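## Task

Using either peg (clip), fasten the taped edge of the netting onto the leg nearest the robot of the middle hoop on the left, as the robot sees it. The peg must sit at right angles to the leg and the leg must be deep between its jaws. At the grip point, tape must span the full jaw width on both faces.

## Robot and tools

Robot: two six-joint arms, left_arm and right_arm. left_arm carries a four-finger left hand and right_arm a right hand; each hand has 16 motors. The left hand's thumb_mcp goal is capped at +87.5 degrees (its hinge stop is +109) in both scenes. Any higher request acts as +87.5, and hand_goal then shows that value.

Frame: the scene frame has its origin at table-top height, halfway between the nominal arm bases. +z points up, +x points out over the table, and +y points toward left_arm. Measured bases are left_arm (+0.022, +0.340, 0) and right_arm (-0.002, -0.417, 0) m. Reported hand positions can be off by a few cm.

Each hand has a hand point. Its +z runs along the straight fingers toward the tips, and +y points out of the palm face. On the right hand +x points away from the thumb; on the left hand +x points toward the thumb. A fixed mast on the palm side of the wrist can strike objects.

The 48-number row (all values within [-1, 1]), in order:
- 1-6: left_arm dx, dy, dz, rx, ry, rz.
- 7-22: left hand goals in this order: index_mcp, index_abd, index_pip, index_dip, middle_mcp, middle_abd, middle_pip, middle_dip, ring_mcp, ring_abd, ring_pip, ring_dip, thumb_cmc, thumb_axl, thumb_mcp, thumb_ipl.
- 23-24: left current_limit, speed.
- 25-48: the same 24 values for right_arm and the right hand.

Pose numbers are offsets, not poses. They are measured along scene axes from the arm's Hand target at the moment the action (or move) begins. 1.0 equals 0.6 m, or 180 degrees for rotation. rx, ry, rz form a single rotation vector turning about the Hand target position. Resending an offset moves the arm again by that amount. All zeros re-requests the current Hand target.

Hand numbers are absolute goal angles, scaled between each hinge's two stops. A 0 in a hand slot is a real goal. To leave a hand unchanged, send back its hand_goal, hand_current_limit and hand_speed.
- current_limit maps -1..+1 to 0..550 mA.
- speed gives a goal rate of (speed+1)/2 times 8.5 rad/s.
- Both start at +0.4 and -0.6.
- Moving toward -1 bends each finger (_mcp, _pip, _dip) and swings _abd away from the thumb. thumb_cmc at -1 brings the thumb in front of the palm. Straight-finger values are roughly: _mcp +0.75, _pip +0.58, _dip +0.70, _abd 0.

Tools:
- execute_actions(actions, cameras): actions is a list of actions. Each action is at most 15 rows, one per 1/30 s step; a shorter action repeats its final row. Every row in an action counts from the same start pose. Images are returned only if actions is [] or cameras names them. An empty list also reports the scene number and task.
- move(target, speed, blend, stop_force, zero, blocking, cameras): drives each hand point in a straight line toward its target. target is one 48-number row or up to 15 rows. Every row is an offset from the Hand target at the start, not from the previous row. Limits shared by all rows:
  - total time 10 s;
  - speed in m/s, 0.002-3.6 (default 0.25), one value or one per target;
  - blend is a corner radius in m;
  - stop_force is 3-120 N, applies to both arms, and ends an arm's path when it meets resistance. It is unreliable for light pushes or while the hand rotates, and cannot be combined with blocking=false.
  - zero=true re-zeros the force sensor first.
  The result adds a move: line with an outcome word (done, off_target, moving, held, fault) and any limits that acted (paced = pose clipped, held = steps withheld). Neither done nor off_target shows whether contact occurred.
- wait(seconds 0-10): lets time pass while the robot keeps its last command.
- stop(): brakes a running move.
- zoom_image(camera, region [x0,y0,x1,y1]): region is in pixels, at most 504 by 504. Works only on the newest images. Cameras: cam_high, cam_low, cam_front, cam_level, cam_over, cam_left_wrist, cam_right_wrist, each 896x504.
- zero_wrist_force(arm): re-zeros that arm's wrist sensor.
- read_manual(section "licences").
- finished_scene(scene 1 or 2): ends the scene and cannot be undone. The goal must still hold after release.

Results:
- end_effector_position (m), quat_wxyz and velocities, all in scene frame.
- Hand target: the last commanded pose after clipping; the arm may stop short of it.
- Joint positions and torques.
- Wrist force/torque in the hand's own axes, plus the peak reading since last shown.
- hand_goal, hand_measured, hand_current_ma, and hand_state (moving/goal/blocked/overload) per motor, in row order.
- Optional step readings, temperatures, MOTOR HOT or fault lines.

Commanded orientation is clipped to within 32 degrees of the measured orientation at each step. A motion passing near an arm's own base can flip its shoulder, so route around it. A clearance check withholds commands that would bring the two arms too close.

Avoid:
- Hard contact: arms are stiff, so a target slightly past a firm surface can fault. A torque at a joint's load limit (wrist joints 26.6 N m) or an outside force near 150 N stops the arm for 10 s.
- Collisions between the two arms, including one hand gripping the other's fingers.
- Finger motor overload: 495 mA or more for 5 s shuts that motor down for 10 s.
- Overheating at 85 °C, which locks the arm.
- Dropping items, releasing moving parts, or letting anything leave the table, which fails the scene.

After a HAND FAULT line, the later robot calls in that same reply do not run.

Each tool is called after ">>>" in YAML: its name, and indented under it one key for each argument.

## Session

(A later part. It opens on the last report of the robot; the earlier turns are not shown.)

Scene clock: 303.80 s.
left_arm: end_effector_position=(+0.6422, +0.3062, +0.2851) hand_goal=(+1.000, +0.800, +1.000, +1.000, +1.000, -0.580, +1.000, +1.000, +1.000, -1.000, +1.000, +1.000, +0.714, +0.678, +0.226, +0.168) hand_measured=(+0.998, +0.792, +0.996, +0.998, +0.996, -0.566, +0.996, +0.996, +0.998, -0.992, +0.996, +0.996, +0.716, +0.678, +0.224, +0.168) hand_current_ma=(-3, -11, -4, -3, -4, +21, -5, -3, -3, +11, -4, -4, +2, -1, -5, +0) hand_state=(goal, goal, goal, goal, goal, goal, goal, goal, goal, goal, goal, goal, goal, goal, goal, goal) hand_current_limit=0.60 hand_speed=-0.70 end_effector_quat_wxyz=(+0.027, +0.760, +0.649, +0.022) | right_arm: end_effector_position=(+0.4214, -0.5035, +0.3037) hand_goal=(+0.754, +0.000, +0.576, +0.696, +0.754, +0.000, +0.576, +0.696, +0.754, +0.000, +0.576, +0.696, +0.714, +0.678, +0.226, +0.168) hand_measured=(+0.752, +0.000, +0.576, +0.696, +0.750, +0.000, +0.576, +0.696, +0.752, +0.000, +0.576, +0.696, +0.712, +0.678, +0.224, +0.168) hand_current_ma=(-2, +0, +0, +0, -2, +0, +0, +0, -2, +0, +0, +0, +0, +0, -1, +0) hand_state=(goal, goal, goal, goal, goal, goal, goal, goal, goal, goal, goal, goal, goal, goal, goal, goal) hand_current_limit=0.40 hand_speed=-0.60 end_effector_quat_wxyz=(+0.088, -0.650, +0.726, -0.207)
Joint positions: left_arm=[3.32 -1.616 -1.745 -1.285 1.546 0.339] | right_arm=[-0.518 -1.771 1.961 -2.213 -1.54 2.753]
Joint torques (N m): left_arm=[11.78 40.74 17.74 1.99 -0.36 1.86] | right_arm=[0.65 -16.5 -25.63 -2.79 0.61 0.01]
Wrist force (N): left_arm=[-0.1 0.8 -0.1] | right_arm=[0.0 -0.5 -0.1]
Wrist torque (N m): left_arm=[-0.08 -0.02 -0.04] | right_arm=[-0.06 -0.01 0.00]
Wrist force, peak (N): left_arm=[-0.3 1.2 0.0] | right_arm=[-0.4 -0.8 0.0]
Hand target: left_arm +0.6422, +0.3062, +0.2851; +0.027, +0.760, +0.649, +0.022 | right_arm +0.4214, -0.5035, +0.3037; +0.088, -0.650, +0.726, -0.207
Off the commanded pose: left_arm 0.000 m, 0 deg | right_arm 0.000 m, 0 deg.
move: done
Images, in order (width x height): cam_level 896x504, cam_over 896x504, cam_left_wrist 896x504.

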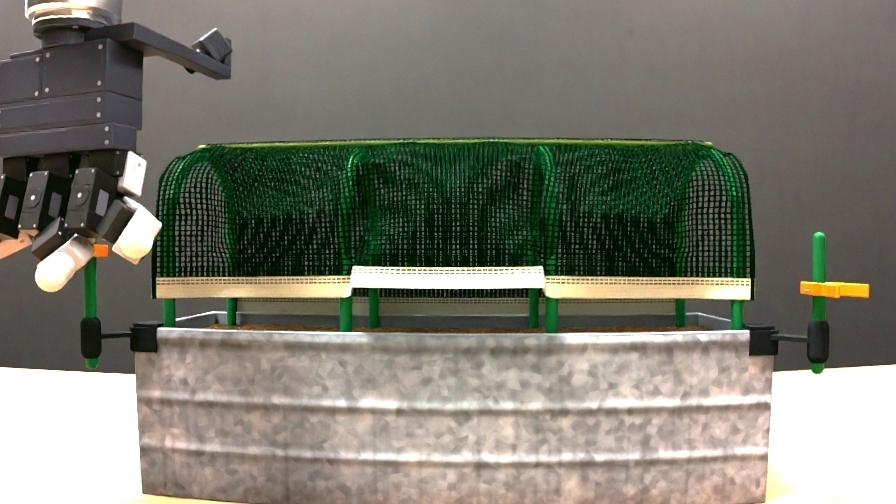

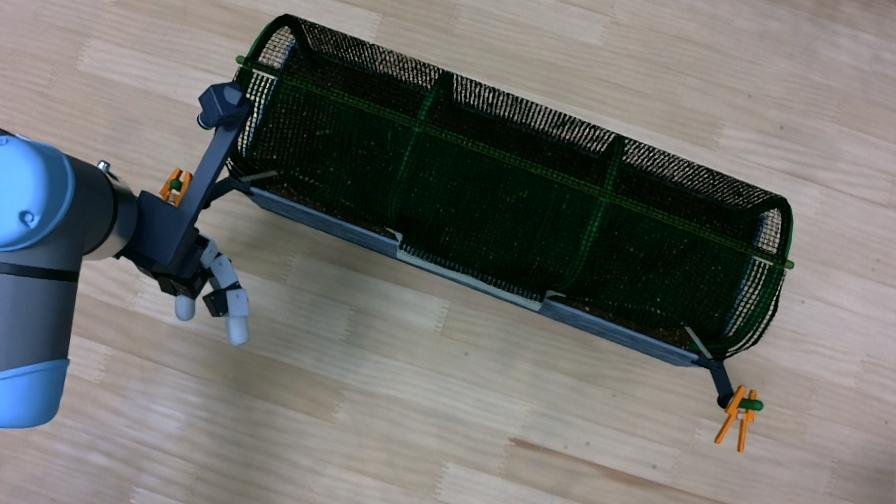

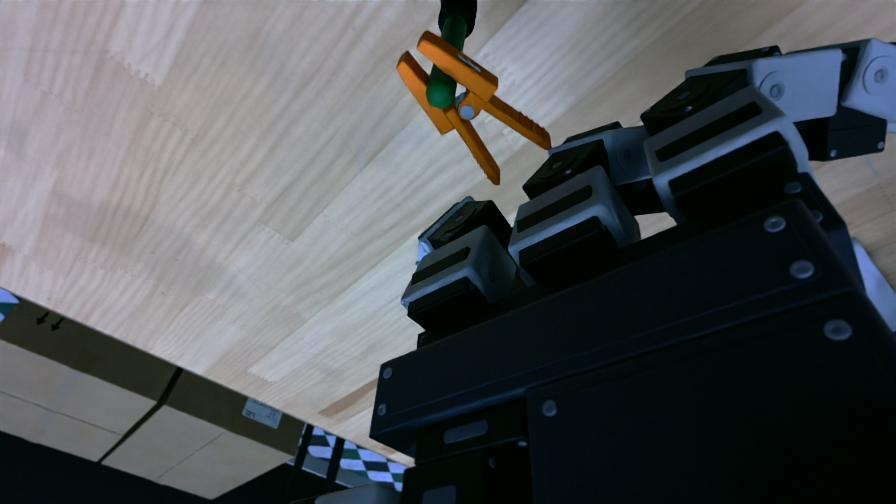

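>>> zoom_image:
  camera: "cam_over"
  region: [110, 80, 270, 280]

>>> zoom_image:
  camera: "cam_over"
  region: [140, 150, 220, 230]

Scaled by 2.520.

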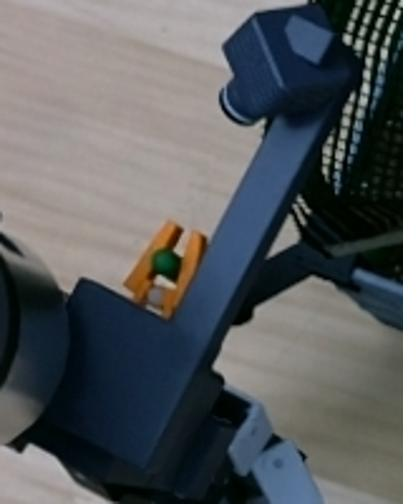

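Scaled by 6.300.

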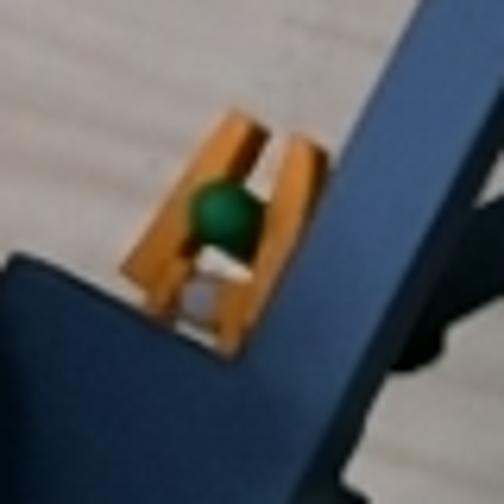

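>>> move:
  target: [0.015,0.0137,0.0,0,0,0.0389,1,0.8,1,1,1,-0.58,1,1,1,-1,1,1,0.714,0.678,0.226,0.168,0.6,-0.7,0,0,0,0,0,0,0.754,0,0.576,0.696,0.754,0,0.576,0.696,0.754,0,0.576,0.696,0.714,0.678,0.226,0.168,0.4,-0.6]
  speed: 0.04
  stop_force: 6
  cameras: ["cam_level", "cam_over", "cam_left_wrist"]

>>> zoom_image:
  camera: "cam_left_wrist"
  region: [360, 30, 600, 230]

>>> zoom_image:
  camera: "cam_over"
  region: [140, 150, 220, 230]

>>> zoom_image:
  camera: "cam_level"
  region: [0, 160, 180, 300]

Scene clock: 618.80 s.
left_arm: end_effector_position=(+0.6512, +0.3144, +0.2851) hand_goal=(+1.000, +0.800, +1.000, +1.000, +1.000, -0.580, +1.000, +1.000, +1.000, -1.000, +1.000, +1.000, +0.714, +0.678, +0.226, +0.168) hand_measured=(+0.998, +0.792, +0.996, +0.998, +0.996, -0.566, +0.996, +0.996, +0.998, -0.992, +0.996, +0.996, +0.716, +0.678, +0.224, +0.168) hand_current_ma=(-3, -11, -4, -3, -4, +21, -5, -3, -3, +11, -4, -4, +2, -1, -5, +0) hand_state=(goal, goal, goal, goal, goal, goal, goal, goal, goal, goal, goal, goal, goal, goal, goal, goal) hand_current_limit=0.60 hand_speed=-0.70 end_effector_quat_wxyz=(+0.026, +0.719, +0.694, +0.024) | right_arm: end_effector_position=(+0.4214, -0.5035, +0.3037) hand_goal=(+0.754, +0.000, +0.576, +0.696, +0.754, +0.000, +0.576, +0.696, +0.754, +0.000, +0.576, +0.696, +0.714, +0.678, +0.226, +0.168) hand_measured=(+0.752, +0.000, +0.576, +0.696, +0.750, +0.000, +0.576, +0.696, +0.752, +0.000, +0.576, +0.696, +0.712, +0.678, +0.224, +0.168) hand_current_ma=(-2, +0, +0, +0, -2, +0, +0, +0, -2, +0, +0, +0, +0, +0, -1, +0) hand_state=(goal, goal, goal, goal, goal, goal, goal, goal, goal, goal, goal, goal, goal, goal, goal, goal) hand_current_limit=0.40 hand_speed=-0.60 end_effector_quat_wxyz=(+0.088, -0.650, +0.726, -0.207)
Joint positions: left_arm=[3.308 -1.643 -1.717 -1.284 1.555 0.205] | right_arm=[-0.518 -1.771 1.961 -2.213 -1.54 2.753]
Joint torques (N m): left_arm=[9.8 41.9 17.98 3.46 -1.11 2.16] | right_arm=[0.12 -14.72 -26.04 -2.93 0.63 0.02]
Wrist force (N): left_arm=[-0.1 0.9 0.1] | right_arm=[0.2 0.0 0.0]
Wrist torque (N m): left_arm=[-0.10 -0.01 -0.07] | right_arm=[0.00 -0.03 0.02]
Wrist force, peak (N): left_arm=[-0.1 1.2 0.1] | right_arm=[0.1 -0.8 0.1]
Hand target: left_arm +0.6512, +0.3145, +0.2851; +0.026, +0.719, +0.694, +0.024 | right_arm +0.4214, -0.5035, +0.3037; +0.088, -0.650, +0.726, -0.207
Off the commanded pose: left_arm 0.000 m, 0 deg | right_arm 0.000 m, 0 deg.
move: done
Images, in order (width x height): cam_level 896x504, cam_over 896x504, cam_left_wrist 896x504.

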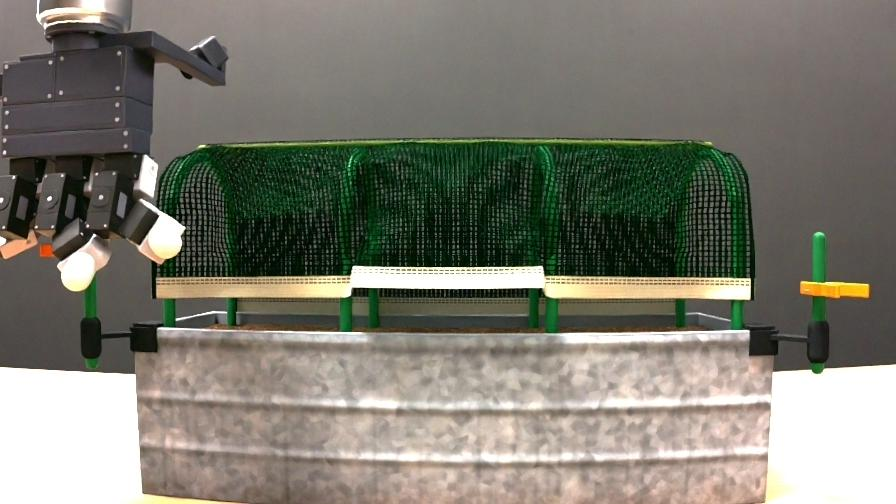

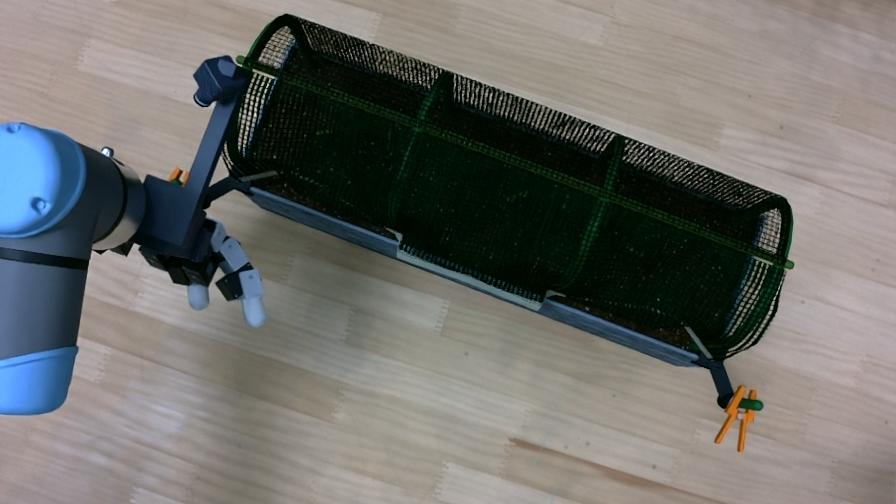

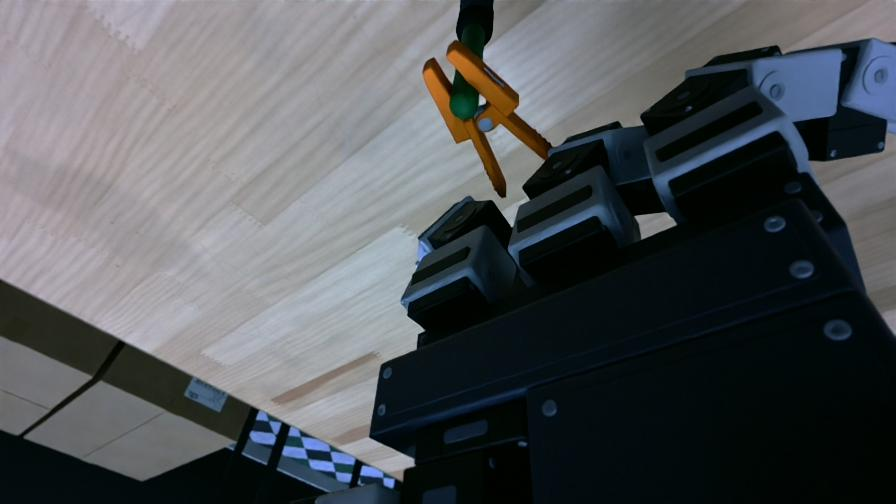

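Scaled by 2.100.

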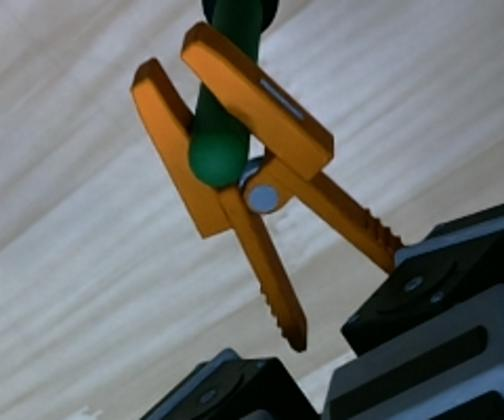

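Scaled by 6.300.

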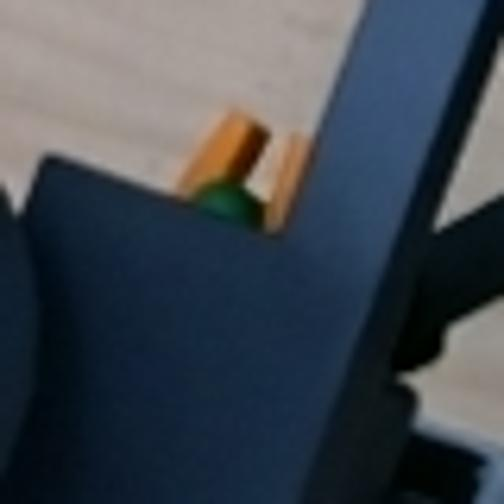

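Scaled by 2.800.

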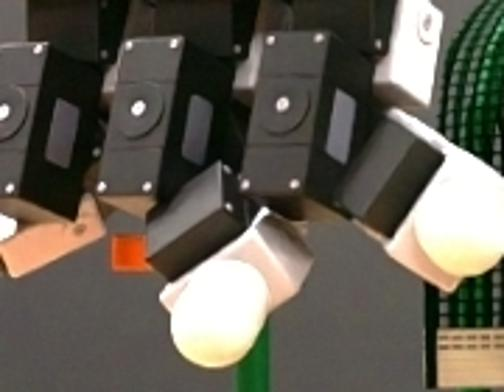

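>>> execute_actions:
  actions: []
  cameras: ["cam_left_wrist","cam_level","cam_over"]

>>> zoom_image:
  camera: "cam_left_wrist"
  region: [400, 60, 640, 260]

>>> zoom_image:
  camera: "cam_level"
  region: [0, 180, 240, 320]

Scene clock: 658.03 s.
left_arm: end_effector_position=(+0.6512, +0.3145, +0.2851) hand_goal=(+1.000, +0.800, +1.000, +1.000, +1.000, -0.580, +1.000, +1.000, +1.000, -1.000, +1.000, +1.000, +0.714, +0.678, +0.226, +0.168) hand_measured=(+0.998, +0.792, +0.996, +0.998, +0.996, -0.566, +0.996, +0.996, +0.998, -0.992, +0.996, +0.996, +0.716, +0.678, +0.224, +0.168) hand_current_ma=(-3, -11, -4, -3, -4, +21, -5, -3, -3, +11, -4, -4, +2, -1, -5, +0) hand_state=(goal, goal, goal, goal, goal, goal, goal, goal, goal, goal, goal, goal, goal, goal, goal, goal) hand_current_limit=0.60 hand_speed=-0.70 end_effector_quat_wxyz=(+0.026, +0.719, +0.694, +0.024) | right_arm: end_effector_position=(+0.4214, -0.5035, +0.3037) hand_goal=(+0.754, +0.000, +0.576, +0.696, +0.754, +0.000, +0.576, +0.696, +0.754, +0.000, +0.576, +0.696, +0.714, +0.678, +0.226, +0.168) hand_measured=(+0.752, +0.000, +0.576, +0.696, +0.750, +0.000, +0.576, +0.696, +0.752, +0.000, +0.576, +0.696, +0.712, +0.678, +0.224, +0.168) hand_current_ma=(-2, +0, +0, +0, -2, +0, +0, +0, -2, +0, +0, +0, +0, +0, -1, +0) hand_state=(goal, goal, goal, goal, goal, goal, goal, goal, goal, goal, goal, goal, goal, goal, goal, goal) hand_current_limit=0.40 hand_speed=-0.60 end_effector_quat_wxyz=(+0.088, -0.650, +0.726, -0.207)
Joint positions: left_arm=[3.308 -1.643 -1.717 -1.284 1.555 0.205] | right_arm=[-0.518 -1.771 1.961 -2.213 -1.54 2.753]
Joint velocities: within noise
Joint torques (N m): left_arm=[9.76 42.26 17.92 0.8 -1.16 1.89] | right_arm=[0.81 -15.96 -26.37 -2.77 0.67 0.11]
Motor temperatures (°C): left_arm=[25 26 29 33 36 34] | right_arm=[26 29 28 35 35 29]
Wrist force (N): left_arm=[-0.1 1.0 0.0] | right_arm=[0.0 -0.2 0.0]
Wrist torque (N m): left_arm=[-0.08 -0.01 -0.08] | right_arm=[-0.02 0.00 0.00]
Wrist force, peak (N): left_arm=[-0.1 1.2 0.4] | right_arm=[-0.3 -0.5 0.4]
Hand target: left_arm +0.6512, +0.3145, +0.2851; +0.026, +0.719, +0.694, +0.024 | right_arm +0.4214, -0.5035, +0.3037; +0.088, -0.650, +0.726, -0.207
Off the commanded pose: left_arm 0.000 m, 0 deg | right_arm 0.000 m, 0 deg.
Images, in order (width x height): cam_level 896x504, cam_over 896x504, cam_left_wrist 896x504.

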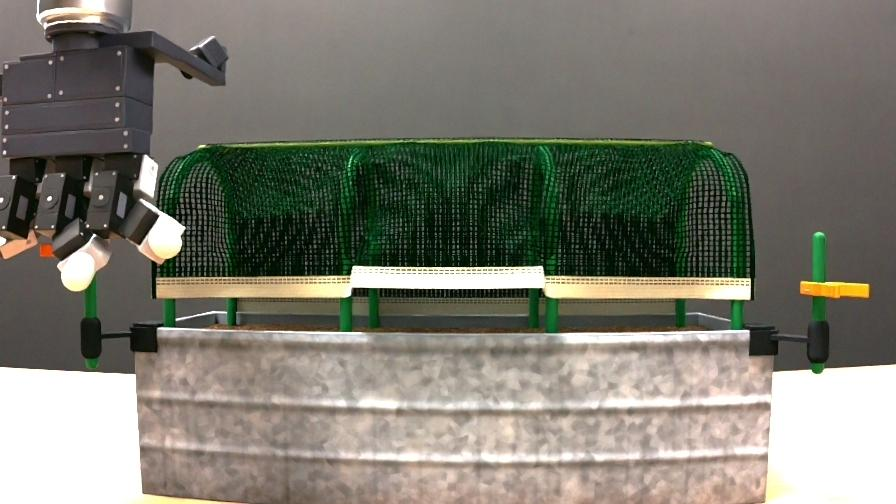

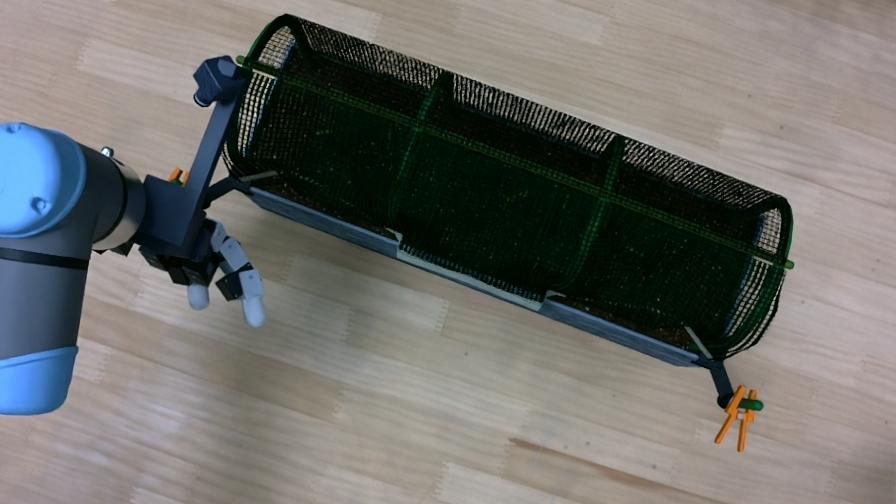

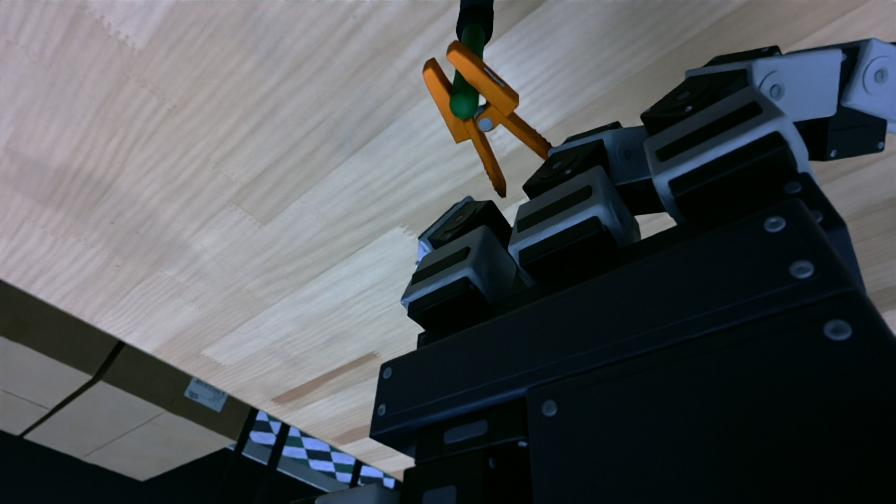

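Scaled by 2.100.

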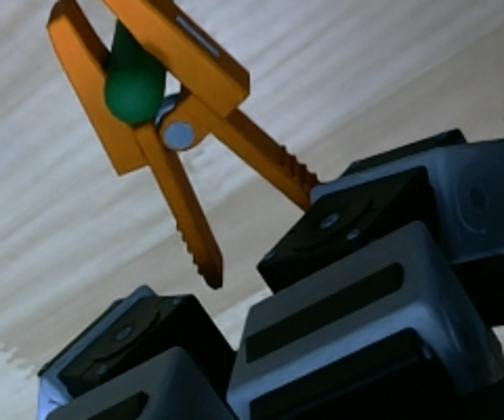

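Scaled by 2.100.

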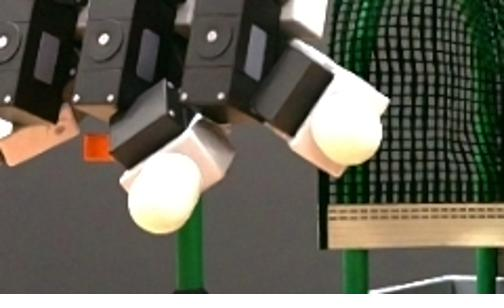

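>>> zoom_image:
  camera: "cam_over"
  region: [140, 140, 260, 220]

Scaled by 4.200.

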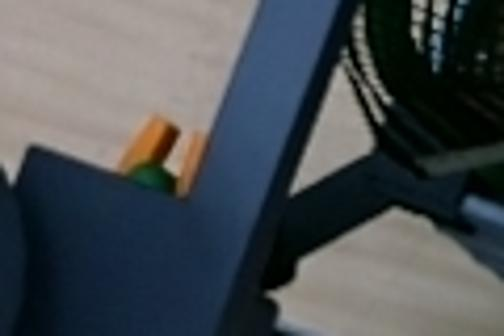

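>>> move:
  target:
    - [0.00666,0.0006,0,0,0,0,1,0.2,1,1,1,-0.25,1,1,1,-1,1,1,0.714,0.678,0.226,0.168,-0.2,-0.88,0,0,0,0,0,0,0.754,0,0.576,0.696,0.754,0,0.576,0.696,0.754,0,0.576,0.696,0.714,0.678,0.226,0.168,0.4,-0.6]
  speed: 0.02
  cameras: ["cam_left_wrist","cam_level"]

>>> zoom_image:
  camera: "cam_left_wrist"
  region: [400, 60, 640, 260]

>>> zoom_image:
  camera: "cam_level"
  region: [0, 180, 240, 320]

Scene clock: 788.27 s.
left_arm: end_effector_position=(+0.6552, +0.3148, +0.2851) hand_goal=(+1.000, +0.200, +1.000, +1.000, +1.000, -0.250, +1.000, +1.000, +1.000, -1.000, +1.000, +1.000, +0.714, +0.678, +0.226, +0.168) hand_measured=(+1.000, +0.280, +0.998, +0.998, +0.992, -0.274, +0.996, +0.996, +0.998, -0.992, +0.996, +0.996, +0.716, +0.678, +0.224, +0.168) hand_current_ma=(+0, +212, -3, -3, -12, -45, -5, -3, -3, +11, -4, -4, +2, -1, -5, +0) hand_state=(goal, blocked, goal, goal, goal, blocked, goal, goal, goal, goal, goal, goal, goal, goal, goal, goal) hand_current_limit=-0.20 hand_speed=-0.88 end_effector_quat_wxyz=(+0.026, +0.719, +0.694, +0.024) | right_arm: end_effector_position=(+0.4214, -0.5035, +0.3037) hand_goal=(+0.754, +0.000, +0.576, +0.696, +0.754, +0.000, +0.576, +0.696, +0.754, +0.000, +0.576, +0.696, +0.714, +0.678, +0.226, +0.168) hand_measured=(+0.752, +0.000, +0.576, +0.696, +0.750, +0.000, +0.576, +0.696, +0.752, +0.000, +0.576, +0.696, +0.712, +0.678, +0.224, +0.168) hand_current_ma=(-2, +0, +0, +0, -2, +0, +0, +0, -2, +0, +0, +0, +0, +0, -1, +0) hand_state=(goal, goal, goal, goal, goal, goal, goal, goal, goal, goal, goal, goal, goal, goal, goal, goal) hand_current_limit=0.40 hand_speed=-0.60 end_effector_quat_wxyz=(+0.088, -0.650, +0.726, -0.207)
Joint positions: left_arm=[3.307 -1.652 -1.707 -1.284 1.555 0.205] | right_arm=[-0.518 -1.771 1.961 -2.213 -1.54 2.753]
Joint torques (N m): left_arm=[-8.22 42.07 17.94 1.48 0.99 -2.61] | right_arm=[-0.3 -16.47 -26.41 -2.94 0.3 -0.08]
Wrist force (N): left_arm=[0.4 0.8 0.1] | right_arm=[0.4 -0.5 -0.1]
Wrist torque (N m): left_arm=[-0.08 0.02 -0.04] | right_arm=[-0.05 -0.05 0.02]
Wrist force, peak (N): left_arm=[-0.8 0.9 -0.1] | right_arm=[-0.3 -0.6 0.2]
Hand target: left_arm +0.6552, +0.3148, +0.2851; +0.026, +0.719, +0.694, +0.024 | right_arm +0.4214, -0.5035, +0.3037; +0.088, -0.650, +0.726, -0.207
Off the commanded pose: left_arm 0.000 m, 0 deg | right_arm 0.000 m, 0 deg.
move: done
Images, in order (width x height): cam_level 896x504, cam_left_wrist 896x504.

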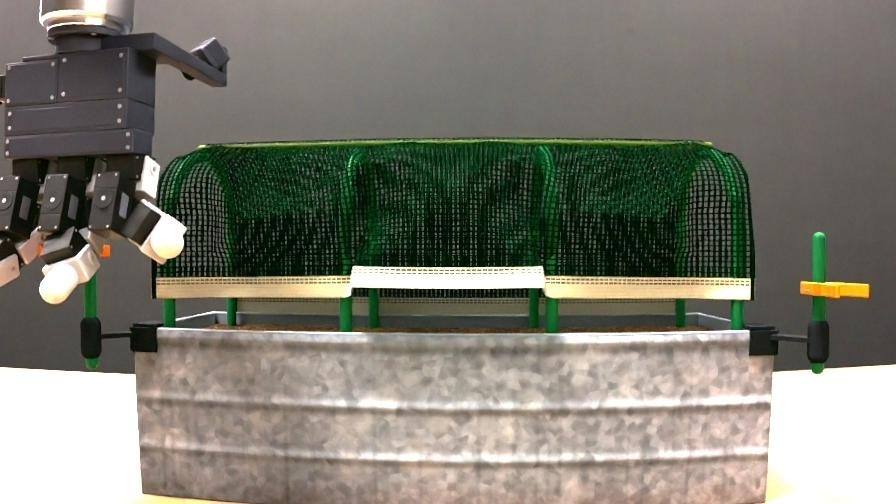

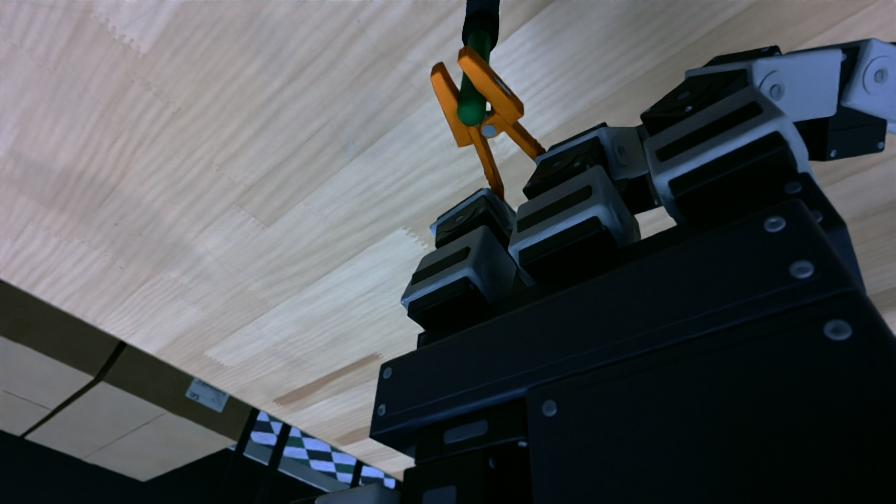

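Scaled by 2.100.

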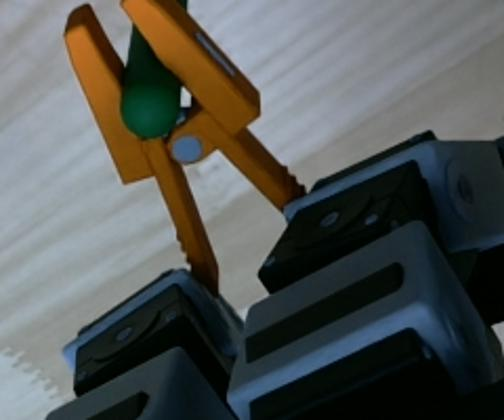

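Scaled by 2.100.

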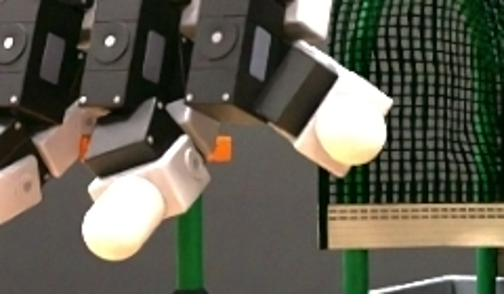

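>>> execute_actions:
  actions:
    - [[0,0,0,0,0,0,1,0.28,1,1,1,-0.15,1,1,1,-1,1,1,0.714,0.678,0.226,0.168,-0.3,-0.93,0,0,0,0,0,0,0.754,0,0.576,0.696,0.754,0,0.576,0.696,0.754,0,0.576,0.696,0.714,0.678,0.226,0.168,0.4,-0.6]]
    - [[0,0,0,0,0,0,1,0.28,1,1,1,-0.15,1,1,1,-1,1,1,0.714,0.678,0.226,0.168,-0.3,-0.93,0,0,0,0,0,0,0.754,0,0.576,0.696,0.754,0,0.576,0.696,0.754,0,0.576,0.696,0.714,0.678,0.226,0.168,0.4,-0.6]]
  cameras: ["cam_left_wrist"]

>>> zoom_image:
  camera: "cam_left_wrist"
  region: [400, 60, 640, 260]

Scene clock: 815.77 s.
left_arm: end_effector_position=(+0.6552, +0.3148, +0.2851) hand_goal=(+1.000, +0.280, +1.000, +1.000, +1.000, -0.150, +1.000, +1.000, +1.000, -1.000, +1.000, +1.000, +0.714, +0.678, +0.226, +0.168) hand_measured=(+0.996, +0.314, +0.998, +0.998, +0.994, -0.224, +0.996, +0.996, +0.998, -0.992, +0.996, +0.996, +0.716, +0.678, +0.224, +0.168) hand_current_ma=(-6, +70, -3, -3, -9, -190, -4, -3, -3, +11, -4, -4, +2, -1, -5, +0) hand_state=(goal, blocked, goal, goal, goal, blocked, goal, goal, goal, goal, goal, goal, goal, goal, goal, goal) hand_current_limit=-0.30 hand_speed=-0.93 end_effector_quat_wxyz=(+0.026, +0.719, +0.694, +0.024) | right_arm: end_effector_position=(+0.4214, -0.5035, +0.3037) hand_goal=(+0.754, +0.000, +0.576, +0.696, +0.754, +0.000, +0.576, +0.696, +0.754, +0.000, +0.576, +0.696, +0.714, +0.678, +0.226, +0.168) hand_measured=(+0.752, +0.000, +0.576, +0.696, +0.750, +0.000, +0.576, +0.696, +0.752, +0.000, +0.576, +0.696, +0.712, +0.678, +0.224, +0.168) hand_current_ma=(-2, +0, +0, +0, -2, +0, +0, +0, -2, +0, +0, +0, +0, +0, -1, +0) hand_state=(goal, goal, goal, goal, goal, goal, goal, goal, goal, goal, goal, goal, goal, goal, goal, goal) hand_current_limit=0.40 hand_speed=-0.60 end_effector_quat_wxyz=(+0.088, -0.650, +0.726, -0.207)
Joint positions: left_arm=[3.307 -1.652 -1.707 -1.284 1.555 0.205] | right_arm=[-0.518 -1.771 1.961 -2.213 -1.54 2.753]
Joint torques (N m): left_arm=[-7.45 42.6 18.17 4.4 -0.2 -2.56] | right_arm=[-0.87 -15.41 -27.56 -2.74 0.54 0.1]
Wrist force (N): left_arm=[-0.8 1.1 0.2] | right_arm=[-0.1 -0.6 -0.2]
Wrist torque (N m): left_arm=[-0.09 0.00 -0.12] | right_arm=[-0.06 0.01 -0.01]
Wrist force, peak (N): left_arm=[-0.9 1.0 0.2] | right_arm=[-0.1 -0.7 -0.3]
Hand target: left_arm +0.6552, +0.3148, +0.2851; +0.026, +0.719, +0.694, +0.024 | right_arm +0.4214, -0.5035, +0.3037; +0.088, -0.650, +0.726, -0.207
Off the commanded pose: left_arm 0.000 m, 0 deg | right_arm 0.000 m, 0 deg.
Step readings (end_effector_position of left_arm | right_arm):
0: (+0.6552, +0.3148, +0.2851) | (+0.4214, -0.5035, +0.3037)
1: (+0.6552, +0.3148, +0.2851) | (+0.4214, -0.5035, +0.3037)
2: (+0.6552, +0.3148, +0.2851) | (+0.4214, -0.5035, +0.3037)
4: (+0.6552, +0.3148, +0.2851) | (+0.4214, -0.5035, +0.3037)
8: (+0.6552, +0.3148, +0.2851) | (+0.4214, -0.5035, +0.3037)
15: (+0.6552, +0.3148, +0.2851) | (+0.4214, -0.5035, +0.3037)
16: (+0.6552, +0.3148, +0.2851) | (+0.4214, -0.5035, +0.3037)
17: (+0.6552, +0.3148, +0.2851) | (+0.4214, -0.5035, +0.3037)
19: (+0.6552, +0.3148, +0.2851) | (+0.4214, -0.5035, +0.3037)
23: (+0.6552, +0.3148, +0.2851) | (+0.4214, -0.5035, +0.3037)
30: (+0.6552, +0.3148, +0.2851) | (+0.4214, -0.5035, +0.3037)
Images, in order (width x height): cam_left_wrist 896x504.

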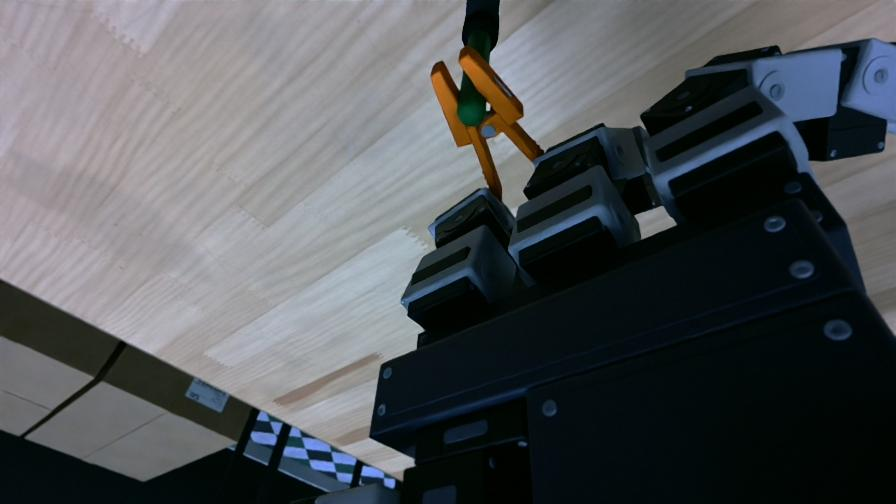

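Scaled by 2.100.

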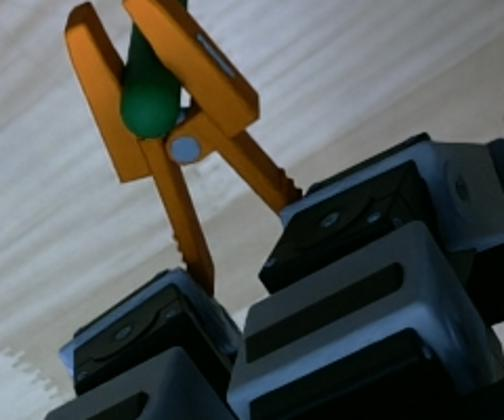

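>>> move:
  target:
    - [0,0,0,0,0,0,1,0.5,1,1,1,-0.42,1,1,1,-1,1,1,0.714,0.678,0.226,0.168,0.2,-0.85,0,0,0,0,0,0,0.754,0,0.576,0.696,0.754,0,0.576,0.696,0.754,0,0.576,0.696,0.714,0.678,0.226,0.168,0.4,-0.6]
    - [0.00847,0.0039,0,0,0,0,1,0.5,1,1,1,-0.42,1,1,1,-1,1,1,0.714,0.678,0.226,0.168,0.2,-0.85,0,0,0,0,0,0,0.754,0,0.576,0.696,0.754,0,0.576,0.696,0.754,0,0.576,0.696,0.714,0.678,0.226,0.168,0.4,-0.6]
    - [0.00847,0.0039,0,0,0,0,1,0.3,1,1,1,-0.3,1,1,1,-1,1,1,0.714,0.678,0.226,0.168,-0.2,-0.9,0,0,0,0,0,0,0.754,0,0.576,0.696,0.754,0,0.576,0.696,0.754,0,0.576,0.696,0.714,0.678,0.226,0.168,0.4,-0.6]
  speed: 0.02
  cameras: ["cam_left_wrist","cam_level"]

>>> zoom_image:
  camera: "cam_left_wrist"
  region: [400, 60, 640, 260]

>>> execute_actions:
  actions:
    - [[0,0,0,0,0,0,1,0.2,1,1,1,-0.25,1,1,1,-1,1,1,0.714,0.678,0.226,0.168,-0.2,-0.93,0,0,0,0,0,0,0.754,0,0.576,0.696,0.754,0,0.576,0.696,0.754,0,0.576,0.696,0.714,0.678,0.226,0.168,0.4,-0.6]]
    - [[0,0,0,0,0,0,1,0.2,1,1,1,-0.25,1,1,1,-1,1,1,0.714,0.678,0.226,0.168,-0.2,-0.93,0,0,0,0,0,0,0.754,0,0.576,0.696,0.754,0,0.576,0.696,0.754,0,0.576,0.696,0.714,0.678,0.226,0.168,0.4,-0.6]]

Scene clock: 846.70 s.
left_arm: end_effector_position=(+0.6603, +0.3172, +0.2851) hand_goal=(+1.000, +0.300, +1.000, +1.000, +1.000, -0.300, +1.000, +1.000, +1.000, -1.000, +1.000, +1.000, +0.714, +0.678, +0.226, +0.168) hand_measured=(+0.992, +0.320, +0.998, +0.998, +0.994, -0.308, +0.996, +0.996, +0.998, -0.992, +0.996, +0.996, +0.716, +0.678, +0.224, +0.168) hand_current_ma=(-13, +34, -3, -3, -10, -8, -4, -3, -3, +11, -4, -4, +2, -1, -5, +0) hand_state=(goal, blocked, goal, goal, goal, goal, goal, goal, goal, goal, goal, goal, goal, goal, goal, goal) hand_current_limit=-0.20 hand_speed=-0.90 end_effector_quat_wxyz=(+0.026, +0.719, +0.694, +0.024) | right_arm: end_effector_position=(+0.4214, -0.5035, +0.3037) hand_goal=(+0.754, +0.000, +0.576, +0.696, +0.754, +0.000, +0.576, +0.696, +0.754, +0.000, +0.576, +0.696, +0.714, +0.678, +0.226, +0.168) hand_measured=(+0.752, +0.000, +0.576, +0.696, +0.750, +0.000, +0.576, +0.696, +0.752, +0.000, +0.576, +0.696, +0.712, +0.678, +0.224, +0.168) hand_current_ma=(-2, +0, +0, +0, -2, +0, +0, +0, -2, +0, +0, +0, +0, +0, -1, +0) hand_state=(goal, goal, goal, goal, goal, goal, goal, goal, goal, goal, goal, goal, goal, goal, goal, goal) hand_current_limit=0.40 hand_speed=-0.60 end_effector_quat_wxyz=(+0.088, -0.650, +0.726, -0.207)
Joint positions: left_arm=[3.31 -1.664 -1.694 -1.286 1.555 0.207] | right_arm=[-0.518 -1.771 1.961 -2.213 -1.54 2.753]
Joint torques (N m): left_arm=[-2.69 43.11 17.39 1.93 -0.63 -1.72] | right_arm=[0.16 -15.37 -27.25 -2.85 0.57 0.04]
Wrist force (N): left_arm=[-0.4 1.1 -0.1] | right_arm=[-0.1 -0.2 0.1]
Wrist torque (N m): left_arm=[-0.09 0.00 -0.15] | right_arm=[-0.05 0.01 0.00]
Wrist force, peak (N): left_arm=[-0.8 2.2 0.1] | right_arm=[0.0 -0.7 -0.3]
Hand target: left_arm +0.6603, +0.3172, +0.2851; +0.026, +0.719, +0.694, +0.024 | right_arm +0.4214, -0.5035, +0.3037; +0.088, -0.650, +0.726, -0.207
Off the commanded pose: left_arm 0.000 m, 0 deg | right_arm 0.000 m, 0 deg.
move: done
Images, in order (width x height): cam_level 896x504, cam_left_wrist 896x504.

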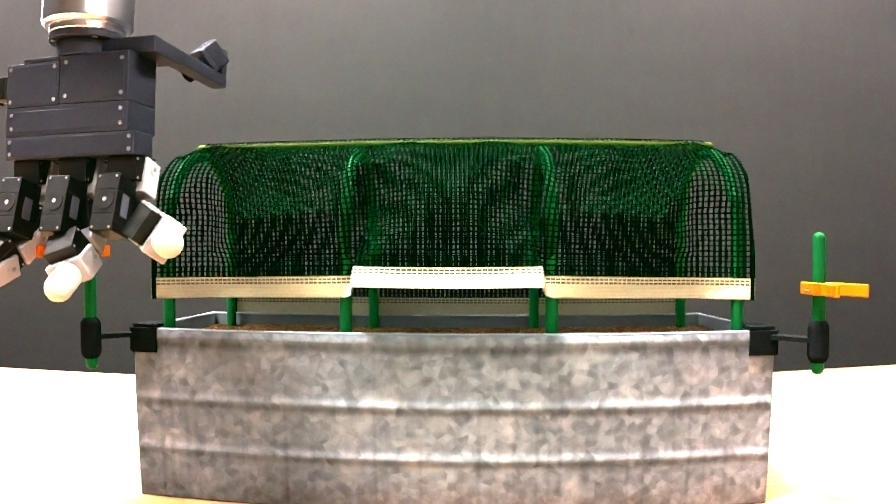

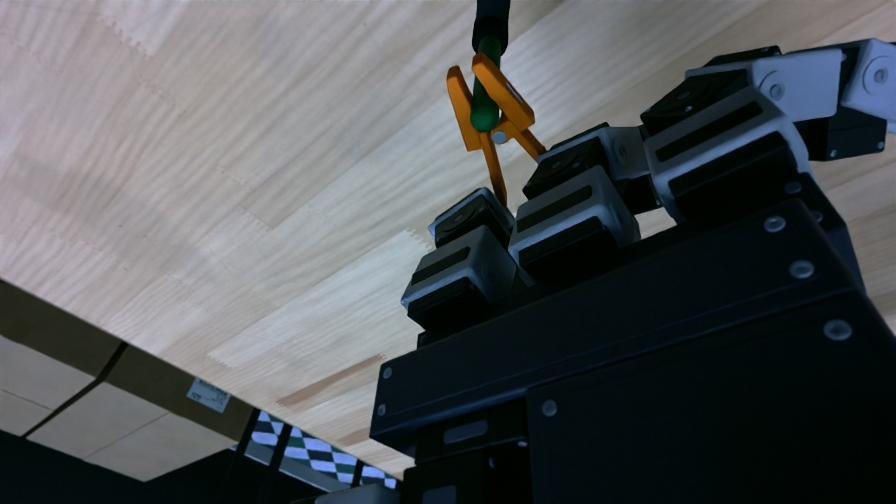

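Scaled by 2.100.

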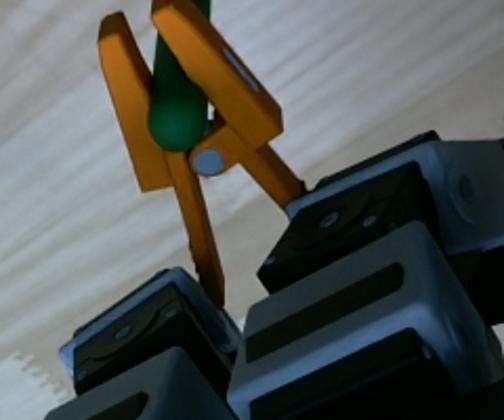

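Scene clock: 847.90 s.
left_arm: end_effector_position=(+0.6603, +0.3172, +0.2851) hand_goal=(+1.000, +0.200, +1.000, +1.000, +1.000, -0.250, +1.000, +1.000, +1.000, -1.000, +1.000, +1.000, +0.714, +0.678, +0.226, +0.168) hand_measured=(+0.996, +0.270, +0.998, +0.998, +0.994, -0.290, +0.996, +0.996, +0.998, -0.992, +0.996, +0.996, +0.716, +0.678, +0.224, +0.168) hand_current_ma=(-6, +177, -3, -3, -10, -86, -4, -3, -3, +11, -4, -4, +2, -1, -5, +0) hand_state=(goal, blocked, goal, goal, goal, blocked, goal, goal, goal, goal, goal, goal, goal, goal, goal, goal) hand_current_limit=-0.20 hand_speed=-0.93 end_effector_quat_wxyz=(+0.026, +0.719, +0.694, +0.024) | right_arm: end_effector_position=(+0.4214, -0.5035, +0.3037) hand_goal=(+0.754, +0.000, +0.576, +0.696, +0.754, +0.000, +0.576, +0.696, +0.754, +0.000, +0.576, +0.696, +0.714, +0.678, +0.226, +0.168) hand_measured=(+0.752, +0.000, +0.576, +0.696, +0.750, +0.000, +0.576, +0.696, +0.752, +0.000, +0.576, +0.696, +0.712, +0.678, +0.224, +0.168) hand_current_ma=(-2, +0, +0, +0, -2, +0, +0, +0, -2, +0, +0, +0, +0, +0, -1, +0) hand_state=(goal, goal, goal, goal, goal, goal, goal, goal, goal, goal, goal, goal, goal, goal, goal, goal) hand_current_limit=0.40 hand_speed=-0.60 end_effector_quat_wxyz=(+0.088, -0.650, +0.726, -0.207)
Joint positions: left_arm=[3.31 -1.664 -1.694 -1.286 1.555 0.207] | right_arm=[-0.518 -1.771 1.961 -2.213 -1.54 2.753]
Joint torques (N m): left_arm=[-7.16 42.89 18.94 3.98 0.68 -2.38] | right_arm=[0.73 -16.47 -28.15 -2.74 0.43 0.18]
Wrist force (N): left_arm=[-0.4 0.7 0.0] | right_arm=[0.2 -0.4 0.0]
Wrist torque (N m): left_arm=[-0.10 -0.03 -0.13] | right_arm=[-0.05 -0.04 0.02]
Wrist force, peak (N): left_arm=[-0.2 1.2 0.0] | right_arm=[0.0 -0.4 -0.5]
Hand target: left_arm +0.6603, +0.3172, +0.2851; +0.026, +0.719, +0.694, +0.024 | right_arm +0.4214, -0.5035, +0.3037; +0.088, -0.650, +0.726, -0.207
Off the commanded pose: left_arm 0.000 m, 0 deg | right_arm 0.000 m, 0 deg.
Step readings (end_effector_position of left_arm | right_arm):
0: (+0.6603, +0.3172, +0.2851) | (+0.4214, -0.5035, +0.3037)
1: (+0.6603, +0.3172, +0.2851) | (+0.4214, -0.5035, +0.3037)
2: (+0.6603, +0.3172, +0.2851) | (+0.4214, -0.5035, +0.3037)
4: (+0.6603, +0.3172, +0.2851) | (+0.4214, -0.5035, +0.3037)
8: (+0.6603, +0.3172, +0.2851) | (+0.4214, -0.5035, +0.3037)
15: (+0.6603, +0.3172, +0.2851) | (+0.4214, -0.5035, +0.3037)
16: (+0.6603, +0.3172, +0.2851) | (+0.4214, -0.5035, +0.3037)
17: (+0.6603, +0.3172, +0.2851) | (+0.4214, -0.5035, +0.3037)
19: (+0.6603, +0.3172, +0.2851) | (+0.4214, -0.5035, +0.3037)
23: (+0.6603, +0.3172, +0.2851) | (+0.4214, -0.5035, +0.3037)
30: (+0.6603, +0.3172, +0.2851) | (+0.4214, -0.5035, +0.3037)

>>> execute_actions:
  actions:
    - [[0,0,0,0,0,0,1,0.1,1,1,1,-0.13,1,1,1,-1,1,1,0.714,0.678,0.226,0.168,-0.2,-0.93,0,0,0,0,0,0,0.754,0,0.576,0.696,0.754,0,0.576,0.696,0.754,0,0.576,0.696,0.714,0.678,0.226,0.168,0.4,-0.6]]
    - [[0,0,0,0,0,0,1,0.1,1,1,1,-0.13,1,1,1,-1,1,1,0.714,0.678,0.226,0.168,-0.2,-0.93,0,0,0,0,0,0,0.754,0,0.576,0.696,0.754,0,0.576,0.696,0.754,0,0.576,0.696,0.714,0.678,0.226,0.168,0.4,-0.6]]
  cameras: ["cam_left_wrist","cam_over","cam_level"]

>>> zoom_image:
  camera: "cam_left_wrist"
  region: [400, 60, 640, 260]

>>> zoom_image:
  camera: "cam_over"
  region: [140, 140, 260, 220]

>>> zoom_image:
  camera: "cam_level"
  region: [0, 220, 160, 320]

Scene clock: 878.77 s.
left_arm: end_effector_position=(+0.6603, +0.3172, +0.2851) hand_goal=(+1.000, +0.100, +1.000, +1.000, +1.000, -0.130, +1.000, +1.000, +1.000, -1.000, +1.000, +1.000, +0.714, +0.678, +0.226, +0.168) hand_measured=(+0.996, +0.260, +0.998, +0.998, +0.994, -0.266, +0.998, +0.996, +0.998, -0.992, +0.996, +0.996, +0.716, +0.678, +0.224, +0.168) hand_current_ma=(-4, +220, -3, -3, -8, -220, -3, -3, -3, +11, -4, -4, +2, -1, -5, +0) hand_state=(goal, blocked, goal, goal, goal, blocked, goal, goal, goal, goal, goal, goal, goal, goal, goal, goal) hand_current_limit=-0.20 hand_speed=-0.93 end_effector_quat_wxyz=(+0.026, +0.719, +0.694, +0.024) | right_arm: end_effector_position=(+0.4214, -0.5035, +0.3037) hand_goal=(+0.754, +0.000, +0.576, +0.696, +0.754, +0.000, +0.576, +0.696, +0.754, +0.000, +0.576, +0.696, +0.714, +0.678, +0.226, +0.168) hand_measured=(+0.752, +0.000, +0.576, +0.696, +0.750, +0.000, +0.576, +0.696, +0.752, +0.000, +0.576, +0.696, +0.712, +0.678, +0.224, +0.168) hand_current_ma=(-2, +0, +0, +0, -2, +0, +0, +0, -2, +0, +0, +0, +0, +0, -1, +0) hand_state=(goal, goal, goal, goal, goal, goal, goal, goal, goal, goal, goal, goal, goal, goal, goal, goal) hand_current_limit=0.40 hand_speed=-0.60 end_effector_quat_wxyz=(+0.088, -0.650, +0.726, -0.207)
Joint positions: left_arm=[3.31 -1.664 -1.694 -1.286 1.555 0.207] | right_arm=[-0.518 -1.771 1.961 -2.213 -1.54 2.753]
Joint torques (N m): left_arm=[-7.61 43.08 22.16 4.52 0.84 -2.24] | right_arm=[-0.66 -16.13 -26.55 -2.98 0.49 0.02]
Wrist force (N): left_arm=[-1.1 0.6 0.1] | right_arm=[0.2 -0.5 -0.3]
Wrist torque (N m): left_arm=[-0.07 -0.05 -0.18] | right_arm=[-0.05 -0.02 0.01]
Wrist force, peak (N): left_arm=[-1.3 0.5 -0.1] | right_arm=[-0.1 -0.7 -0.2]
Hand target: left_arm +0.6603, +0.3172, +0.2851; +0.026, +0.719, +0.694, +0.024 | right_arm +0.4214, -0.5035, +0.3037; +0.088, -0.650, +0.726, -0.207
Off the commanded pose: left_arm 0.000 m, 0 deg | right_arm 0.000 m, 0 deg.
Step readings (end_effector_position of left_arm | right_arm):
0: (+0.6603, +0.3172, +0.2851) | (+0.4214, -0.5035, +0.3037)
1: (+0.6603, +0.3172, +0.2851) | (+0.4214, -0.5035, +0.3037)
2: (+0.6603, +0.3172, +0.2851) | (+0.4214, -0.5035, +0.3037)
4: (+0.6603, +0.3172, +0.2851) | (+0.4214, -0.5035, +0.3037)
8: (+0.6603, +0.3172, +0.2851) | (+0.4214, -0.5035, +0.3037)
15: (+0.6603, +0.3172, +0.2851) | (+0.4214, -0.5035, +0.3037)
16: (+0.6603, +0.3172, +0.2851) | (+0.4214, -0.5035, +0.3037)
17: (+0.6603, +0.3172, +0.2851) | (+0.4214, -0.5035, +0.3037)
19: (+0.6603, +0.3172, +0.2851) | (+0.4214, -0.5035, +0.3037)
23: (+0.6603, +0.3172, +0.2851) | (+0.4214, -0.5035, +0.3037)
30: (+0.6603, +0.3172, +0.2851) | (+0.4214, -0.5035, +0.3037)
Images, in order (width x height): cam_level 896x504, cam_over 896x504, cam_left_wrist 896x504.

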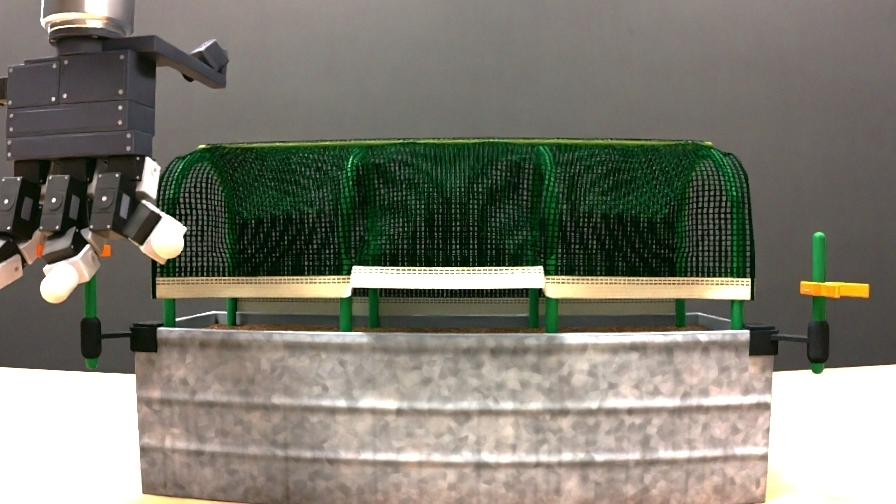

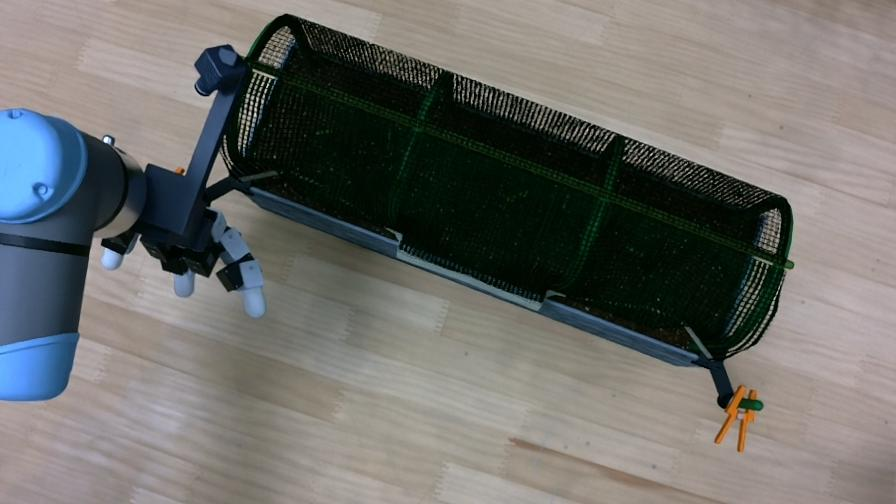

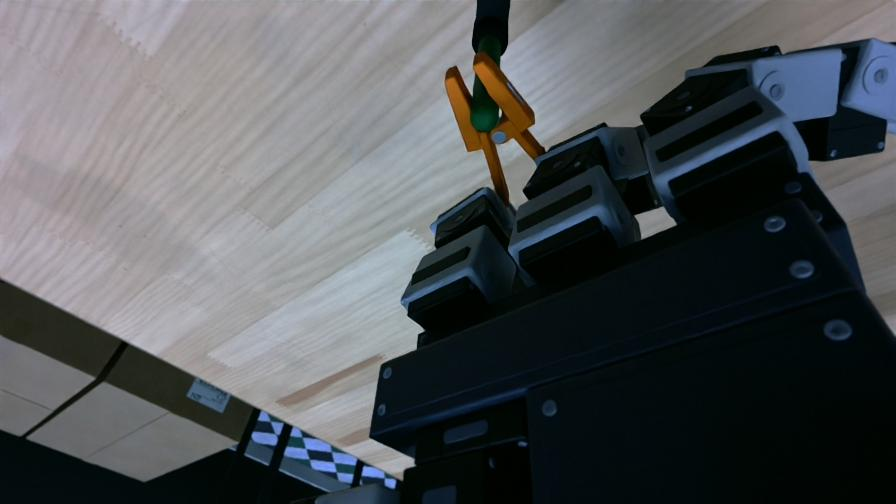

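Scaled by 2.100.

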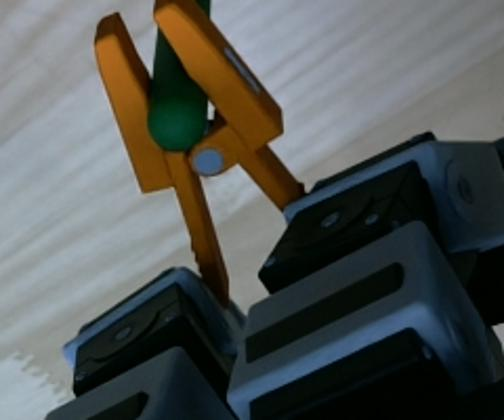

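Scaled by 4.200.

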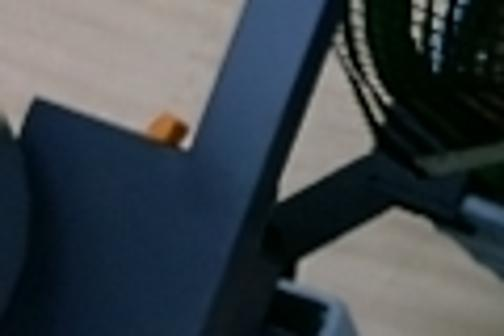

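Scaled by 3.150.

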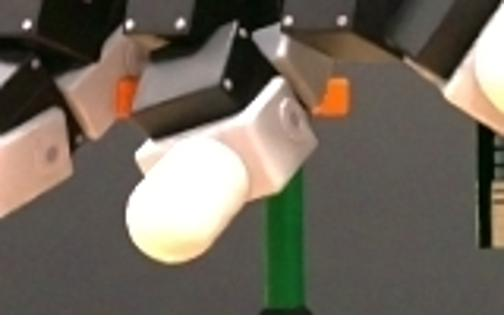

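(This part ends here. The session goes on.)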